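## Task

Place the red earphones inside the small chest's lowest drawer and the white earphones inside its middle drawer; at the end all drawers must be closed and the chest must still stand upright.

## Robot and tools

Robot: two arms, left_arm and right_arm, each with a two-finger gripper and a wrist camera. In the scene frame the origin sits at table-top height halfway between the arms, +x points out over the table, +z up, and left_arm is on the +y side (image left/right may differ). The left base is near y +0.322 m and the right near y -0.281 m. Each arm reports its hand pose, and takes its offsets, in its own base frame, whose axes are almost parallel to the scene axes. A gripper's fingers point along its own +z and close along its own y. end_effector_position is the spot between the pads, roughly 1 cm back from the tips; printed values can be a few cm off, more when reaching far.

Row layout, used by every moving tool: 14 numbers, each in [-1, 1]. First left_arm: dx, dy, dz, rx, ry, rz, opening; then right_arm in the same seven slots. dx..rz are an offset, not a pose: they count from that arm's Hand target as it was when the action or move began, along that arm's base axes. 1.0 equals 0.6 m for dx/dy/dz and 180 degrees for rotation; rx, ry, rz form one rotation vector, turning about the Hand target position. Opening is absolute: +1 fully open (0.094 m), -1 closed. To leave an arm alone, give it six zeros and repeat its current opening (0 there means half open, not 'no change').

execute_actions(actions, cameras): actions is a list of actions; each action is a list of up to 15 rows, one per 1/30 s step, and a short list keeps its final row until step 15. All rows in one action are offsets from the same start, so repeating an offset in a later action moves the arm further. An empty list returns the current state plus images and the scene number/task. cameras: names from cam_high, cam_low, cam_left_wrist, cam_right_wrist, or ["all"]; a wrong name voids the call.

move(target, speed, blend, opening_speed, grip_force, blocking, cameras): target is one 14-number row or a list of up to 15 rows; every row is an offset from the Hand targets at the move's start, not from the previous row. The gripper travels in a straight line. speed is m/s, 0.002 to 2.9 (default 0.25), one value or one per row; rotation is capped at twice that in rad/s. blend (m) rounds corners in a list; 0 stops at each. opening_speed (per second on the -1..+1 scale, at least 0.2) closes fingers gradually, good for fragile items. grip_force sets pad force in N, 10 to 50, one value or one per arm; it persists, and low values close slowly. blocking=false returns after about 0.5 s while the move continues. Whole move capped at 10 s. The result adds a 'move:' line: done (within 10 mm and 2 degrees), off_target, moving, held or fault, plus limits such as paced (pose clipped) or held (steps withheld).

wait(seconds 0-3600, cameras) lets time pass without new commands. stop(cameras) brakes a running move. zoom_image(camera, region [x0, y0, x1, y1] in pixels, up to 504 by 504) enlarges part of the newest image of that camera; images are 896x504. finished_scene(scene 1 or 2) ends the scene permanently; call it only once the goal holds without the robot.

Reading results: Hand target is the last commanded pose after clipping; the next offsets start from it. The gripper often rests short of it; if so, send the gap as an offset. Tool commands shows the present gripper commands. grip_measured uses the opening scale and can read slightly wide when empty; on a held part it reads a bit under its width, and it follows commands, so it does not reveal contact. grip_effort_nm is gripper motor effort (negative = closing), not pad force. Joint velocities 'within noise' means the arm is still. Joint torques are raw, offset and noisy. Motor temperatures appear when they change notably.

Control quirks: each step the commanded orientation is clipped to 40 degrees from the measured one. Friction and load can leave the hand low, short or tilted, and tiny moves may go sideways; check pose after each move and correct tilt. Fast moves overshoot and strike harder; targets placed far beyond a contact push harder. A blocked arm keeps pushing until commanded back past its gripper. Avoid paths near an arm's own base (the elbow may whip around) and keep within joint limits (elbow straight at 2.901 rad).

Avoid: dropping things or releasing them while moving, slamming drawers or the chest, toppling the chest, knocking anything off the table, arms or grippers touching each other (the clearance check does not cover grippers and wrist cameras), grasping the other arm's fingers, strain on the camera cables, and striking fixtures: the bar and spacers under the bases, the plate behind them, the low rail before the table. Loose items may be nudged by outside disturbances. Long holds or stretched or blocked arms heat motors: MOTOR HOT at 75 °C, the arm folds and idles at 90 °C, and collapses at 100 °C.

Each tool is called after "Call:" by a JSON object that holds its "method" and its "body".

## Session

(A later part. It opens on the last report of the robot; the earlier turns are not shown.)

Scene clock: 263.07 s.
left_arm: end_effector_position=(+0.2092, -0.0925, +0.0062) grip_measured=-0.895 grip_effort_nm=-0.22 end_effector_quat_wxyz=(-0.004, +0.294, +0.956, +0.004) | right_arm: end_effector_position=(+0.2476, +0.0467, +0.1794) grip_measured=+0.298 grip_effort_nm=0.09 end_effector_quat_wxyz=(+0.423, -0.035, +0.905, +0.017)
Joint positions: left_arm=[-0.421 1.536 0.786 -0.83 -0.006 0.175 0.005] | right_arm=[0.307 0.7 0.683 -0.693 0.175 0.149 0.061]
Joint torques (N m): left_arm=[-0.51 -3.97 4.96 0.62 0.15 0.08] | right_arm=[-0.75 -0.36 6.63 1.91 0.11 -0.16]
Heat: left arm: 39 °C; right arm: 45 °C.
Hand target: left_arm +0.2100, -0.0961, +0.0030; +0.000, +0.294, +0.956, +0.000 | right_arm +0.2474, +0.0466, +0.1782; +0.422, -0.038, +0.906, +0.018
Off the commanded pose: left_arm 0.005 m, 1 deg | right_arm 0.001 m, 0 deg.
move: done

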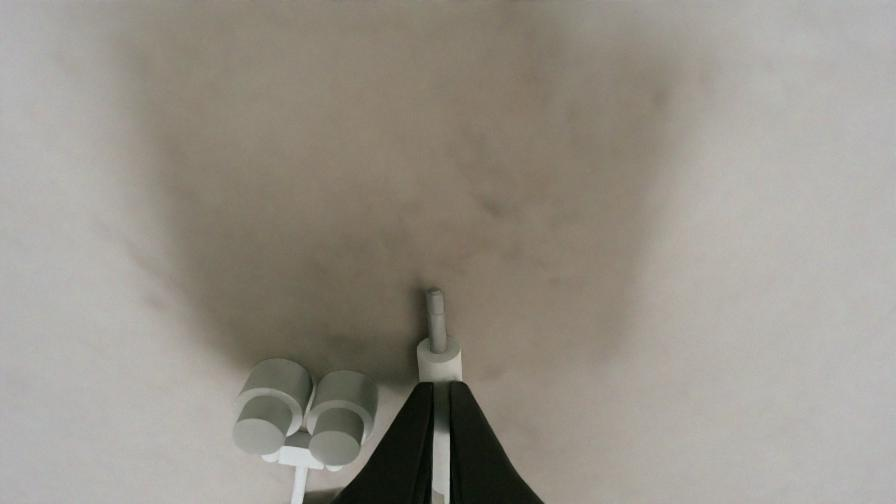

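Call:
{"method": "move", "body": {"target": [[0,0,0,0,0,0,-0.5,0,0,0,0,0,0,0.3],[0,0,-0.018,0,0,0,-0.5,0,0,0,0,0,0,0.3],[0,0,-0.018,0,0,0,-0.93,0,0,0,0,0,0,0.3]], "speed": 0.04, "opening_speed": 0.8, "cameras": ["cam_left_wrist"]}}

Scene clock: 270.50 s.
left_arm: end_effector_position=(+0.2108, -0.0918, -0.0010) grip_measured=-0.836 grip_effort_nm=-0.99 end_effector_quat_wxyz=(-0.001, +0.293, +0.956, +0.007) | right_arm: end_effector_position=(+0.2476, +0.0467, +0.1794) grip_measured=+0.298 grip_effort_nm=0.09 end_effector_quat_wxyz=(+0.423, -0.035, +0.905, +0.017)
Joint positions: left_arm=[-0.421 1.552 0.768 -0.791 -0.014 0.175 0.008] | right_arm=[0.307 0.7 0.683 -0.693 0.175 0.149 0.061]
Joint torques (N m): left_arm=[-0.32 -3.48 4.33 0.75 0.21 0.07] | right_arm=[-0.73 -0.2 6.69 1.92 0.12 -0.13]
Heat: left arm: 38 °C; right arm: 45 °C.
Hand target: left_arm +0.2101, -0.0961, -0.0078; +0.000, +0.294, +0.956, +0.000 | right_arm +0.2474, +0.0466, +0.1782; +0.422, -0.038, +0.906, +0.018
Off the commanded pose: left_arm 0.008 m, 1 deg | right_arm 0.001 m, 0 deg.
move: done

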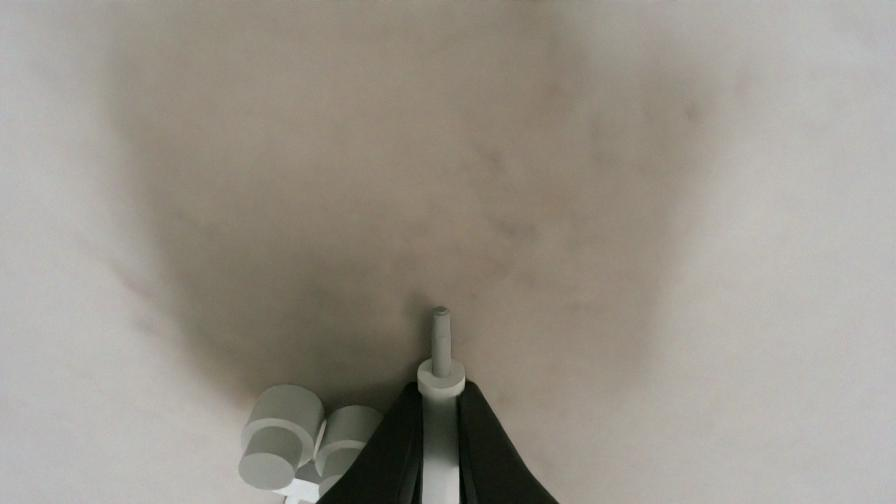

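Call:
{"method": "move", "body": {"target": [[0,0,0.34,0,0,0,-0.93,0,0,0,0,0,0,0.3],[0.307,-0.195,0.53,-0.116,-0.2535,0.0997,-0.93,0,0,0,0,0,0,0.3]], "speed": [0.2,0.25], "blend": [0.03,0], "cameras": ["all"]}}

Scene clock: 280.33 s.
left_arm: end_effector_position=(+0.3866, -0.2060, +0.2933) grip_measured=-0.838 grip_effort_nm=-1.02 end_effector_quat_wxyz=(+0.393, +0.126, +0.910, -0.045) | right_arm: end_effector_position=(+0.2476, +0.0467, +0.1794) grip_measured=+0.298 grip_effort_nm=0.09 end_effector_quat_wxyz=(+0.423, -0.035, +0.905, +0.017)
Joint positions: left_arm=[-0.584 1.6 1.715 -0.9 -0.24 -0.209 0.008] | right_arm=[0.307 0.7 0.683 -0.693 0.175 0.149 0.061]
Joint torques (N m): left_arm=[-0.43 -5.65 10.21 2.05 -0.16 0.01] | right_arm=[-0.62 -0.31 6.63 1.94 0.1 -0.14]
Heat: left arm: 38 °C; right arm: 45 °C.
Hand target: left_arm +0.3944, -0.2131, +0.3102; +0.419, +0.118, +0.899, -0.055 | right_arm +0.2474, +0.0466, +0.1782; +0.422, -0.038, +0.906, +0.018
Off the commanded pose: left_arm 0.020 m, 3 deg | right_arm 0.001 m, 0 deg.
move: off_target (left_arm)

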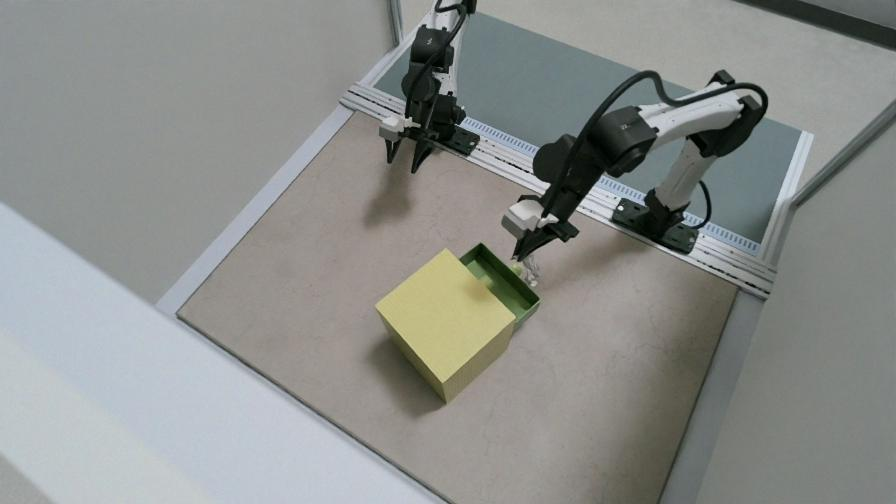

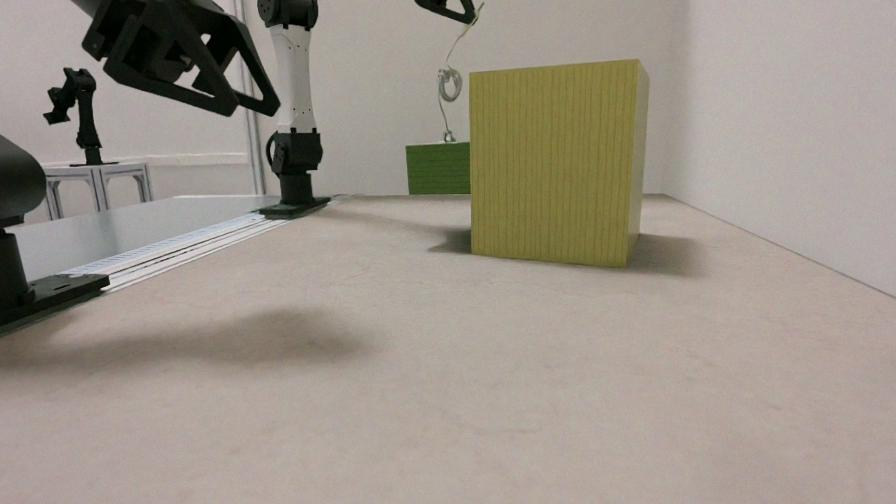

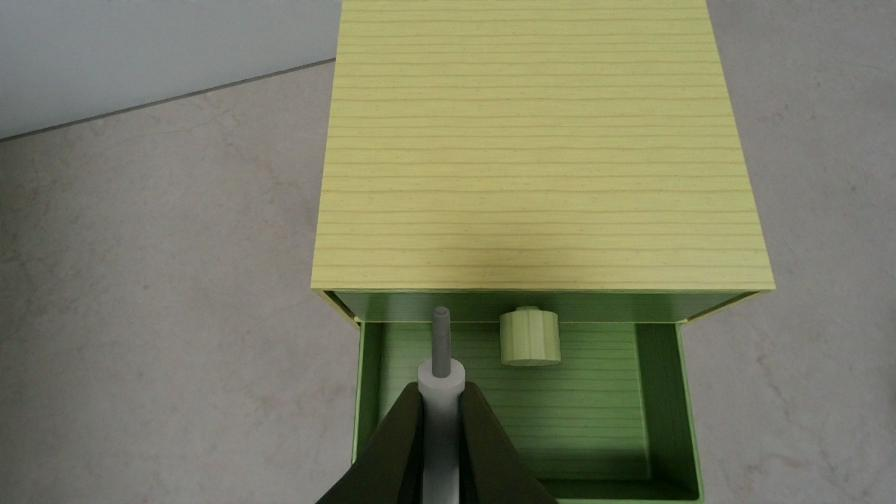

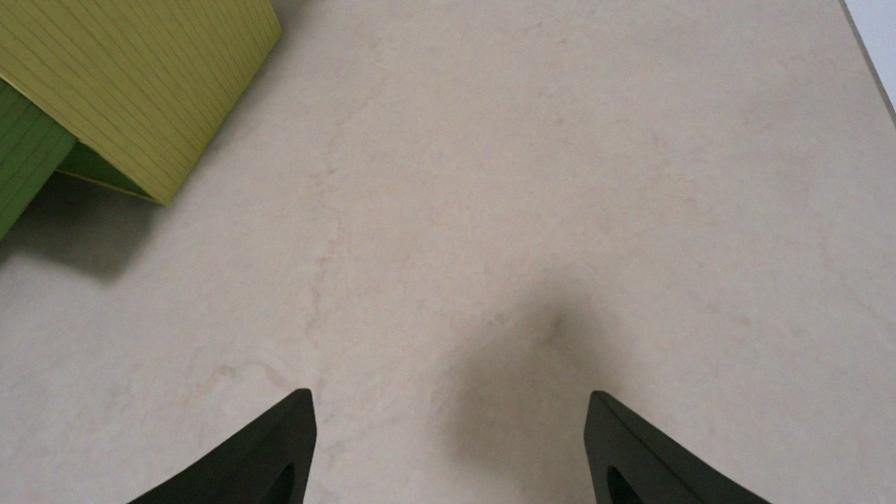

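Call:
{"method": "move", "body": {"target": [[0.048,-0.047,0,0,0,0,-0.93,0,0,0,0,0,0,0.3],[0.048,-0.047,-0.075,0,0,0,-0.93,0,0,0,0,0,0,0.3]], "speed": 0.12, "cameras": ["cam_high","cam_low","cam_left_wrist"]}}

Call:
{"method": "zoom_image", "body": {"camera": "cam_high", "region": [420, 180, 620, 340]}}

Scene clock: 295.53 s.
left_arm: end_effector_position=(+0.4235, -0.2392, +0.2506) grip_measured=-0.838 grip_effort_nm=-1.02 end_effector_quat_wxyz=(+0.396, +0.125, +0.908, -0.046) | right_arm: end_effector_position=(+0.2476, +0.0467, +0.1794) grip_measured=+0.298 grip_effort_nm=0.09 end_effector_quat_wxyz=(+0.423, -0.035, +0.905, +0.017)
Joint positions: left_arm=[-0.605 1.741 1.691 -0.732 -0.256 -0.224 0.008] | right_arm=[0.307 0.7 0.683 -0.693 0.175 0.149 0.061]
Joint torques (N m): left_arm=[-0.35 -9.69 6.61 2.08 -0.13 0.03] | right_arm=[-0.66 -0.21 6.75 1.9 0.1 -0.15]
Heat: left arm: 40 °C; right arm: 45 °C.
Hand target: left_arm +0.4232, -0.2413, +0.2652; +0.419, +0.118, +0.899, -0.055 | right_arm +0.2474, +0.0466, +0.1782; +0.422, -0.038, +0.906, +0.018
Off the commanded pose: left_arm 0.015 m, 3 deg | right_arm 0.001 m, 0 deg.
move: off_target (left_arm)

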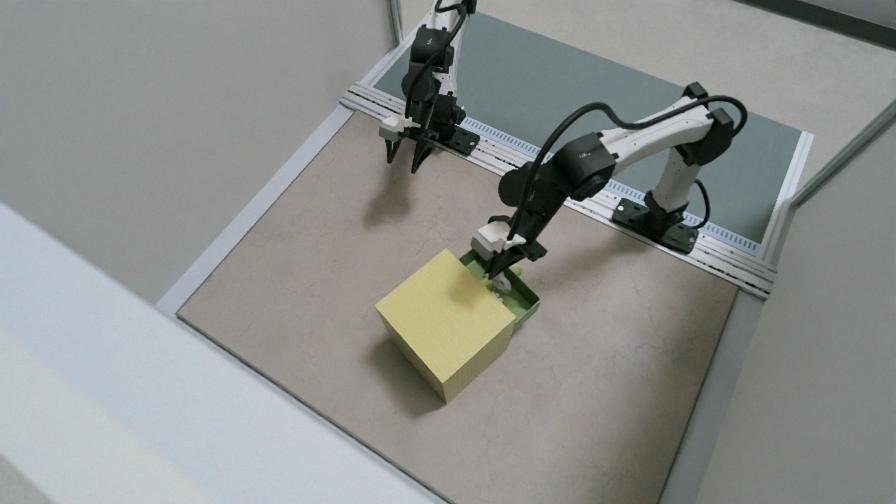

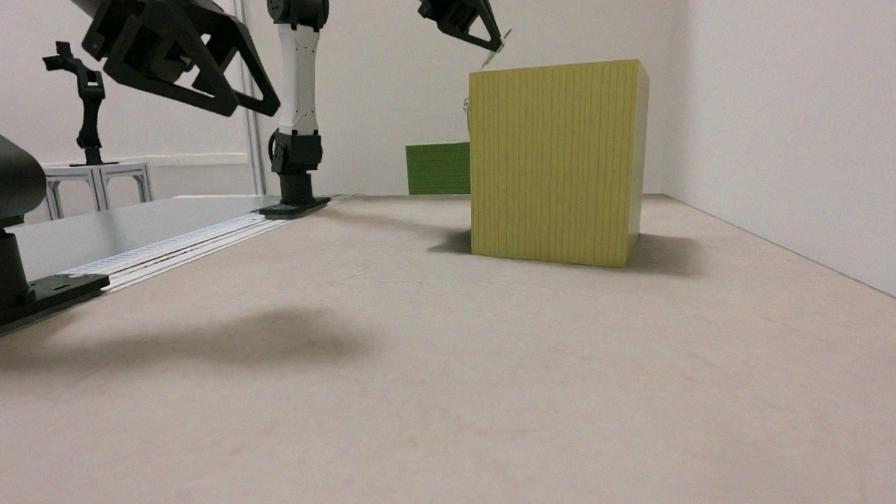

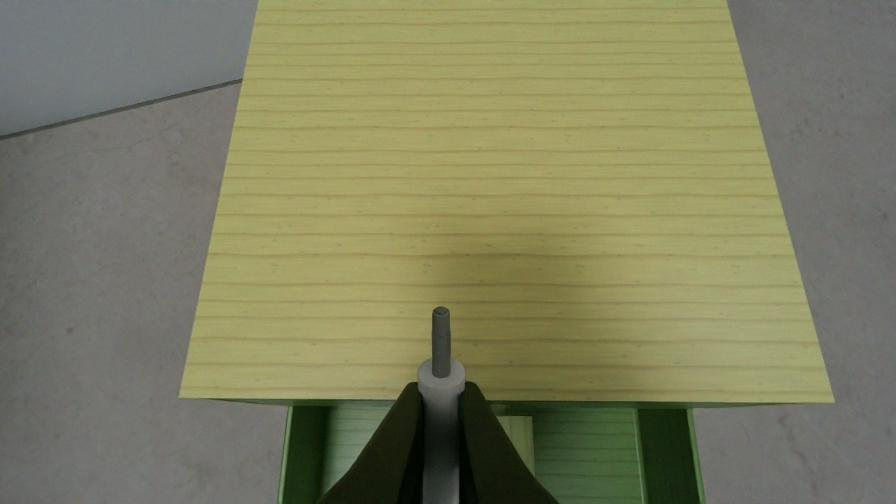

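Scaled by 2.520 from the camera's image (finer frame: 1280x720).

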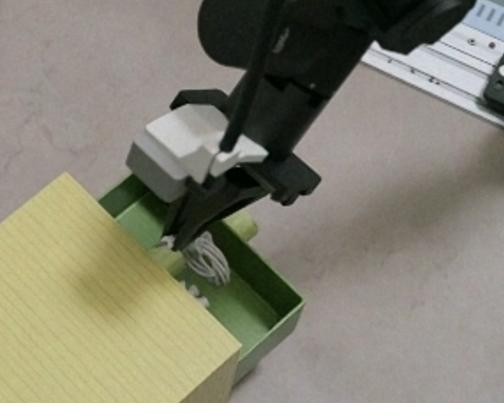

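Call:
{"method": "move", "body": {"target": [[-0.034,0.043,-0.05,0,0,0,-0.93,0,0,0,0,0,0,0.3],[-0.034,0.043,-0.14,0,0,0,-0.93,0,0,0,0,0,0,0.3]], "speed": 0.12, "cameras": ["cam_high","cam_left_wrist"]}}

Call:
{"method": "zoom_image", "body": {"camera": "cam_high", "region": [420, 180, 620, 340]}}

Scene clock: 303.73 s.
left_arm: end_effector_position=(+0.4000, -0.2151, +0.1738) grip_measured=-0.838 grip_effort_nm=-1.02 end_effector_quat_wxyz=(+0.405, +0.119, +0.905, -0.047) | right_arm: end_effector_position=(+0.2476, +0.0467, +0.1794) grip_measured=+0.298 grip_effort_nm=0.09 end_effector_quat_wxyz=(+0.423, -0.035, +0.905, +0.017)
Joint positions: left_arm=[-0.589 1.597 1.212 -0.377 -0.253 -0.22 0.008] | right_arm=[0.307 0.7 0.683 -0.693 0.175 0.149 0.061]
Joint torques (N m): left_arm=[0.66 -7.68 6.8 2.1 0.04 0.24] | right_arm=[-0.64 -0.29 6.76 1.93 0.08 -0.18]
Heat: left arm: 40 °C; right arm: 45 °C.
Hand target: left_arm +0.4028, -0.2155, +0.1812; +0.419, +0.118, +0.899, -0.055 | right_arm +0.2474, +0.0466, +0.1782; +0.422, -0.038, +0.906, +0.018
Off the commanded pose: left_arm 0.008 m, 2 deg | right_arm 0.001 m, 0 deg.
move: done

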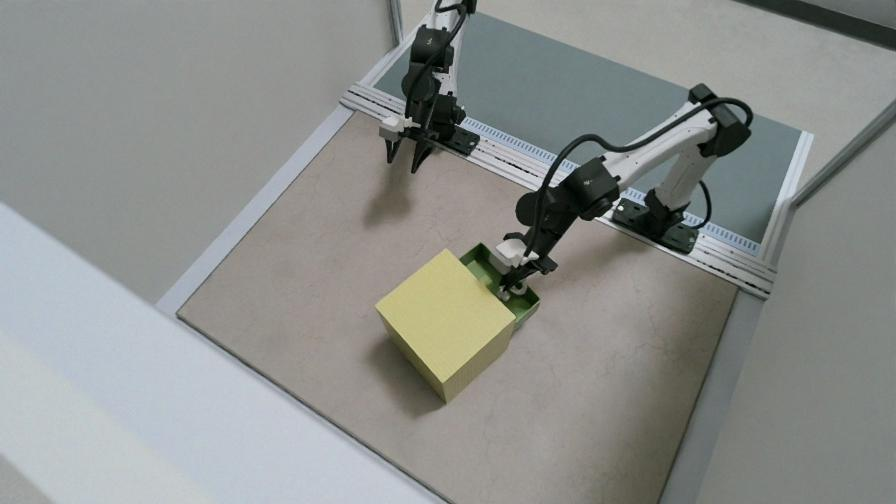

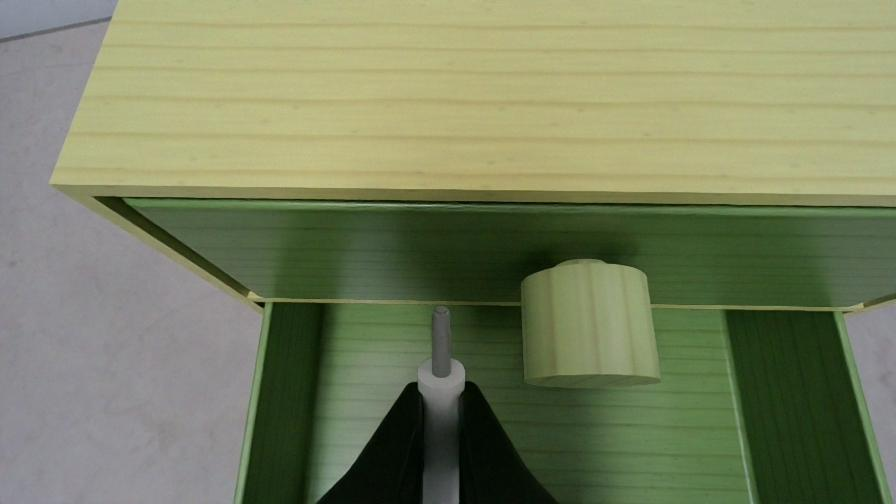

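Scaled by 2.520 from the camera's image (finer frame: 1280x720).

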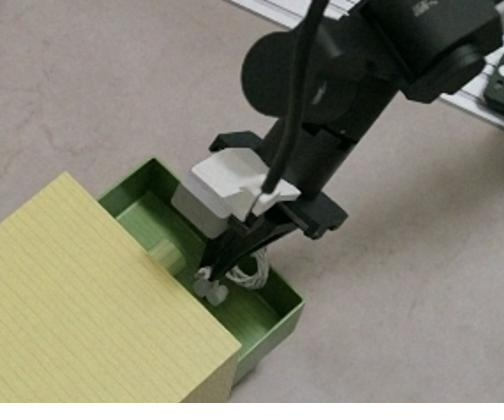

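Call:
{"method": "move", "body": {"target": [[-0.01,0.003,-0.058,0,0,0,-0.93,0,0,0,0,0,0,0.3],[-0.01,0.003,-0.058,0,0,0,-0.6,0,0,0,0,0,0,0.3],[-0.03,0.008,0.15,0,0,0,-0.6,0,0,0,0,0,0,0.3]], "speed": 0.12, "opening_speed": 0.8, "cameras": ["cam_high","cam_left_wrist"]}}

Scene clock: 313.13 s.
left_arm: end_effector_position=(+0.3837, -0.2067, +0.2534) grip_measured=-0.603 grip_effort_nm=0.15 end_effector_quat_wxyz=(+0.402, +0.122, +0.906, -0.047) | right_arm: end_effector_position=(+0.2476, +0.0467, +0.1794) grip_measured=+0.298 grip_effort_nm=0.09 end_effector_quat_wxyz=(+0.423, -0.035, +0.905, +0.017)
Joint positions: left_arm=[-0.594 1.536 1.473 -0.705 -0.253 -0.22 0.019] | right_arm=[0.307 0.7 0.683 -0.693 0.175 0.149 0.061]
Joint torques (N m): left_arm=[-0.59 -6.46 10.8 1.78 -0.09 0.12] | right_arm=[-0.85 -0.35 6.84 1.91 0.11 -0.11]
Heat: left arm: 40 °C; right arm: 45 °C.
Hand target: left_arm +0.3848, -0.2107, +0.2710; +0.418, +0.118, +0.899, -0.055 | right_arm +0.2474, +0.0466, +0.1782; +0.422, -0.038, +0.906, +0.018
Off the commanded pose: left_arm 0.018 m, 2 deg | right_arm 0.001 m, 0 deg.
move: off_target (left_arm)

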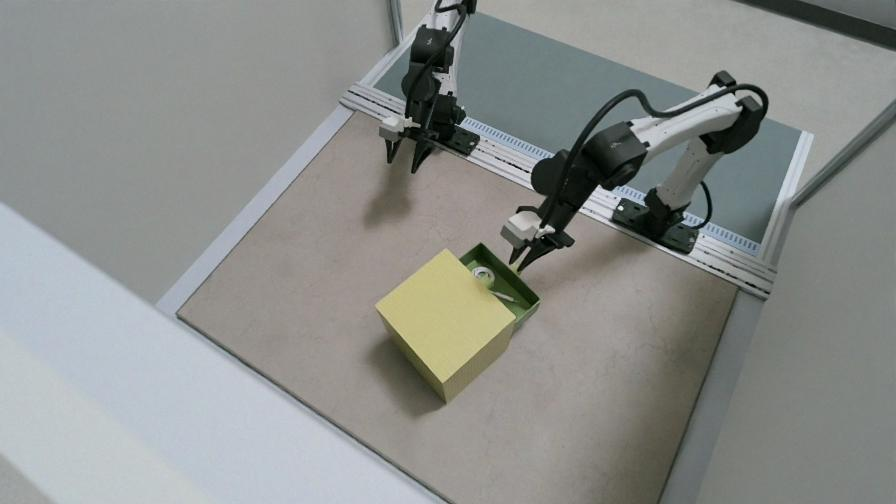

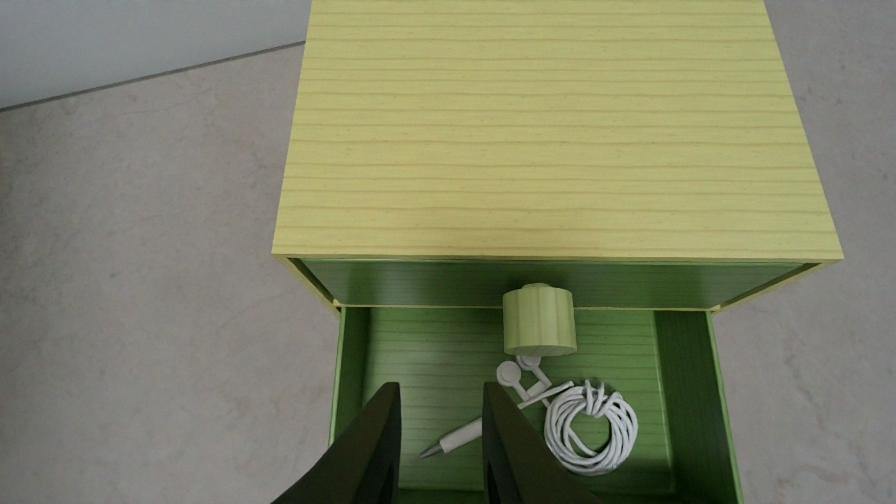

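Call:
{"method": "move", "body": {"target": [[-0.183,0.03,-0.02,-0.036,-0.134,-0.005,-0.95,0,0,0,0,0,0,0.3],[-0.19,-0.002,-0.268,-0.036,-0.134,-0.005,-0.95,0,0,0,0,0,0,0.3],[0.025,-0.057,-0.268,-0.036,-0.134,-0.005,-0.95,0,0,0,0,0,0,0.3]], "speed": [0.3,0.3,0.1], "blend": [0.03,0,0], "cameras": ["cam_high","cam_left_wrist"]}}

Scene clock: 325.07 s.
left_arm: end_effector_position=(+0.3906, -0.2378, +0.0967) grip_measured=-0.947 grip_effort_nm=-0.13 end_effector_quat_wxyz=(+0.586, +0.113, +0.799, -0.070) | right_arm: end_effector_position=(+0.2476, +0.0467, +0.1794) grip_measured=+0.298 grip_effort_nm=0.09 end_effector_quat_wxyz=(+0.423, -0.035, +0.905, +0.017)
Joint positions: left_arm=[-0.703 1.782 0.642 0.802 -0.421 -0.122 0.002] | right_arm=[0.307 0.7 0.683 -0.693 0.175 0.149 0.061]
Joint torques (N m): left_arm=[0.8 -5.93 8.54 2.38 0.11 0.23] | right_arm=[-0.75 -0.27 6.82 1.93 0.15 -0.2]
Motor temperatures (°C): left_arm=[24 30 41 41 25 28 26] | right_arm=[25 31 45 40 27 26 25]
Heat: left arm: 41 °C; right arm: 45 °C.
Hand target: left_arm +0.3998, -0.2450, +0.1103; +0.602, +0.110, +0.786, -0.082 | right_arm +0.2474, +0.0466, +0.1782; +0.422, -0.038, +0.906, +0.018
Off the commanded pose: left_arm 0.018 m, 3 deg | right_arm 0.001 m, 0 deg.
move: off_target (left_arm)

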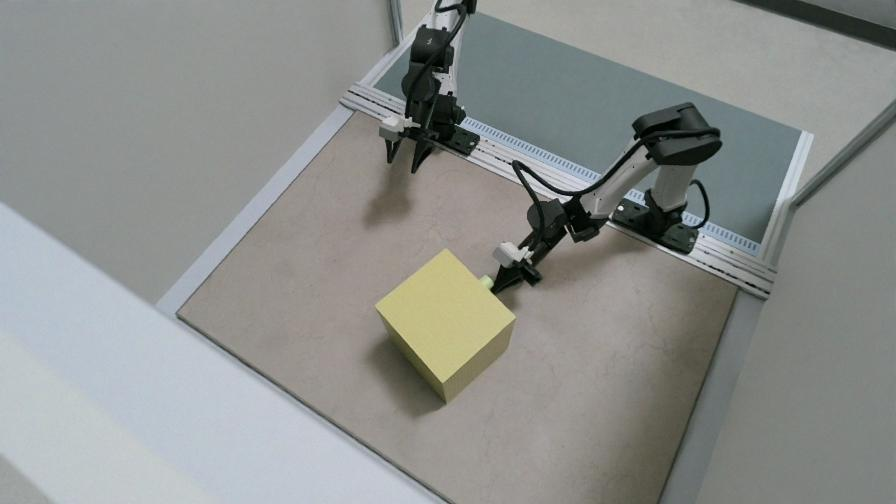

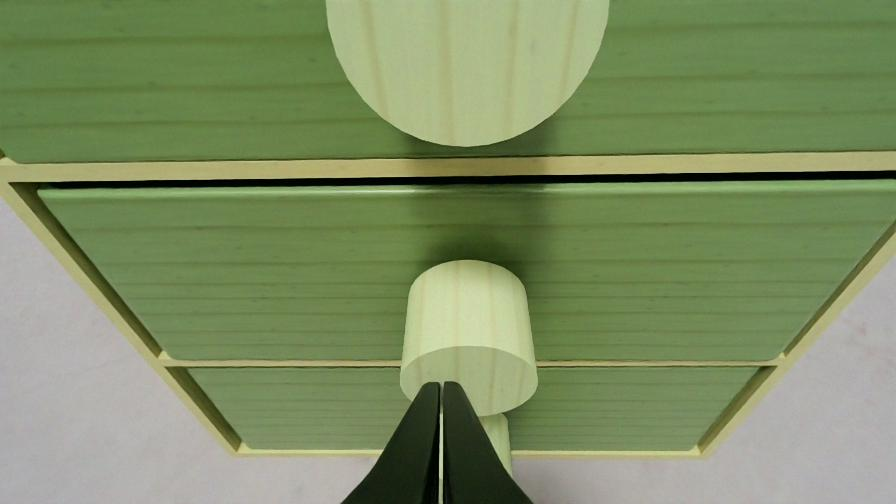

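Call:
{"method": "move", "body": {"target": [0.015,-0.005,0.005,0,0,0,-0.95,0,0,0,0,0,0,0.3], "speed": 0.05, "cameras": ["cam_left_wrist"]}}

Scene clock: 327.73 s.
left_arm: end_effector_position=(+0.3962, -0.2399, +0.0980) grip_measured=-0.947 grip_effort_nm=-0.13 end_effector_quat_wxyz=(+0.586, +0.113, +0.799, -0.069) | right_arm: end_effector_position=(+0.2476, +0.0467, +0.1794) grip_measured=+0.298 grip_effort_nm=0.09 end_effector_quat_wxyz=(+0.423, -0.035, +0.905, +0.017)
Joint positions: left_arm=[-0.697 1.795 0.667 0.789 -0.417 -0.118 0.002] | right_arm=[0.307 0.7 0.683 -0.693 0.175 0.149 0.061]
Joint torques (N m): left_arm=[1.32 -5.86 9.88 2.27 0.21 0.24] | right_arm=[-0.61 -0.2 6.8 1.95 0.12 -0.18]
Heat: left arm: 42 °C; right arm: 45 °C.
Hand target: left_arm +0.4088, -0.2480, +0.1133; +0.602, +0.111, +0.786, -0.082 | right_arm +0.2474, +0.0466, +0.1782; +0.422, -0.038, +0.906, +0.018
Off the commanded pose: left_arm 0.021 m, 3 deg | right_arm 0.001 m, 0 deg.
move: off_target (left_arm)

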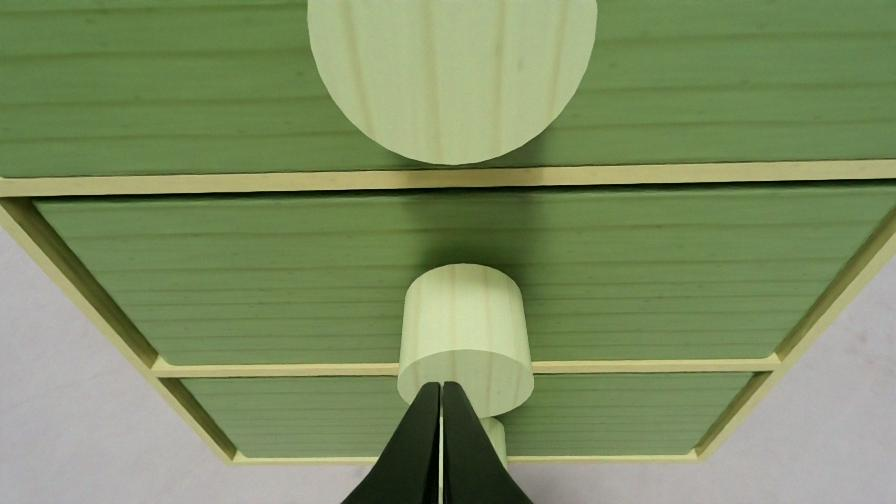

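Shut (recessed flush). Retreat and check.

Call:
{"method": "move", "body": {"target": [-0.22,0.06,0.08,0,0,0,-0.95,0,0,0,0,0,0,0.3], "speed": 0.25, "cameras": ["cam_left_wrist"]}}

Scene clock: 336.53 s.
left_arm: end_effector_position=(+0.2773, -0.2102, +0.1527) grip_measured=-0.947 grip_effort_nm=-0.13 end_effector_quat_wxyz=(+0.595, +0.120, +0.791, -0.073) | right_arm: end_effector_position=(+0.2476, +0.0467, +0.1794) grip_measured=+0.298 grip_effort_nm=0.09 end_effector_quat_wxyz=(+0.423, -0.035, +0.905, +0.017)
Joint positions: left_arm=[-0.957 1.165 0.391 0.414 -0.652 -0.197 0.002] | right_arm=[0.307 0.7 0.683 -0.693 0.175 0.149 0.061]
Joint torques (N m): left_arm=[-0.38 -3.95 7.9 1.99 -0.12 -0.01] | right_arm=[-0.62 -0.21 6.71 1.93 0.11 -0.15]
Heat: left arm: 42 °C; right arm: 45 °C.
Hand target: left_arm +0.2768, -0.2120, +0.1614; +0.603, +0.110, +0.786, -0.082 | right_arm +0.2474, +0.0466, +0.1782; +0.422, -0.038, +0.906, +0.018
Off the commanded pose: left_arm 0.009 m, 2 deg | right_arm 0.001 m, 0 deg.
move: done

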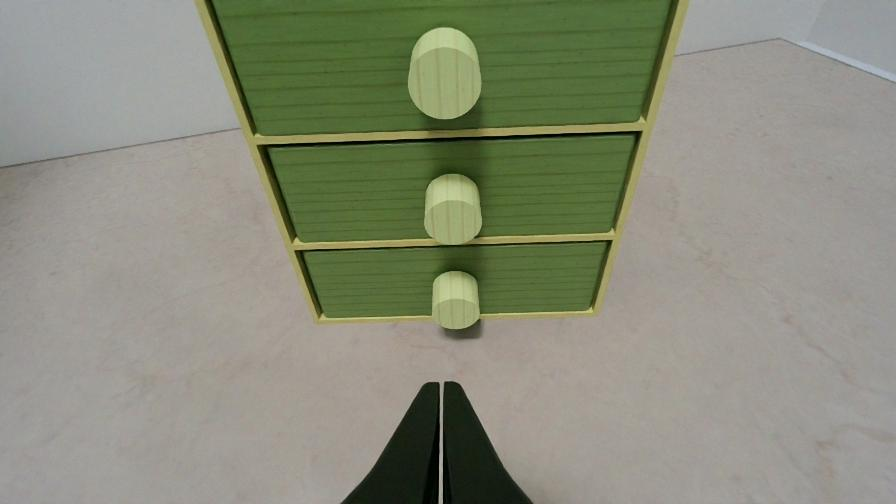

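Call:
{"method": "finished_scene", "body": {"scene": 1}}

The scene is finished: the task was done.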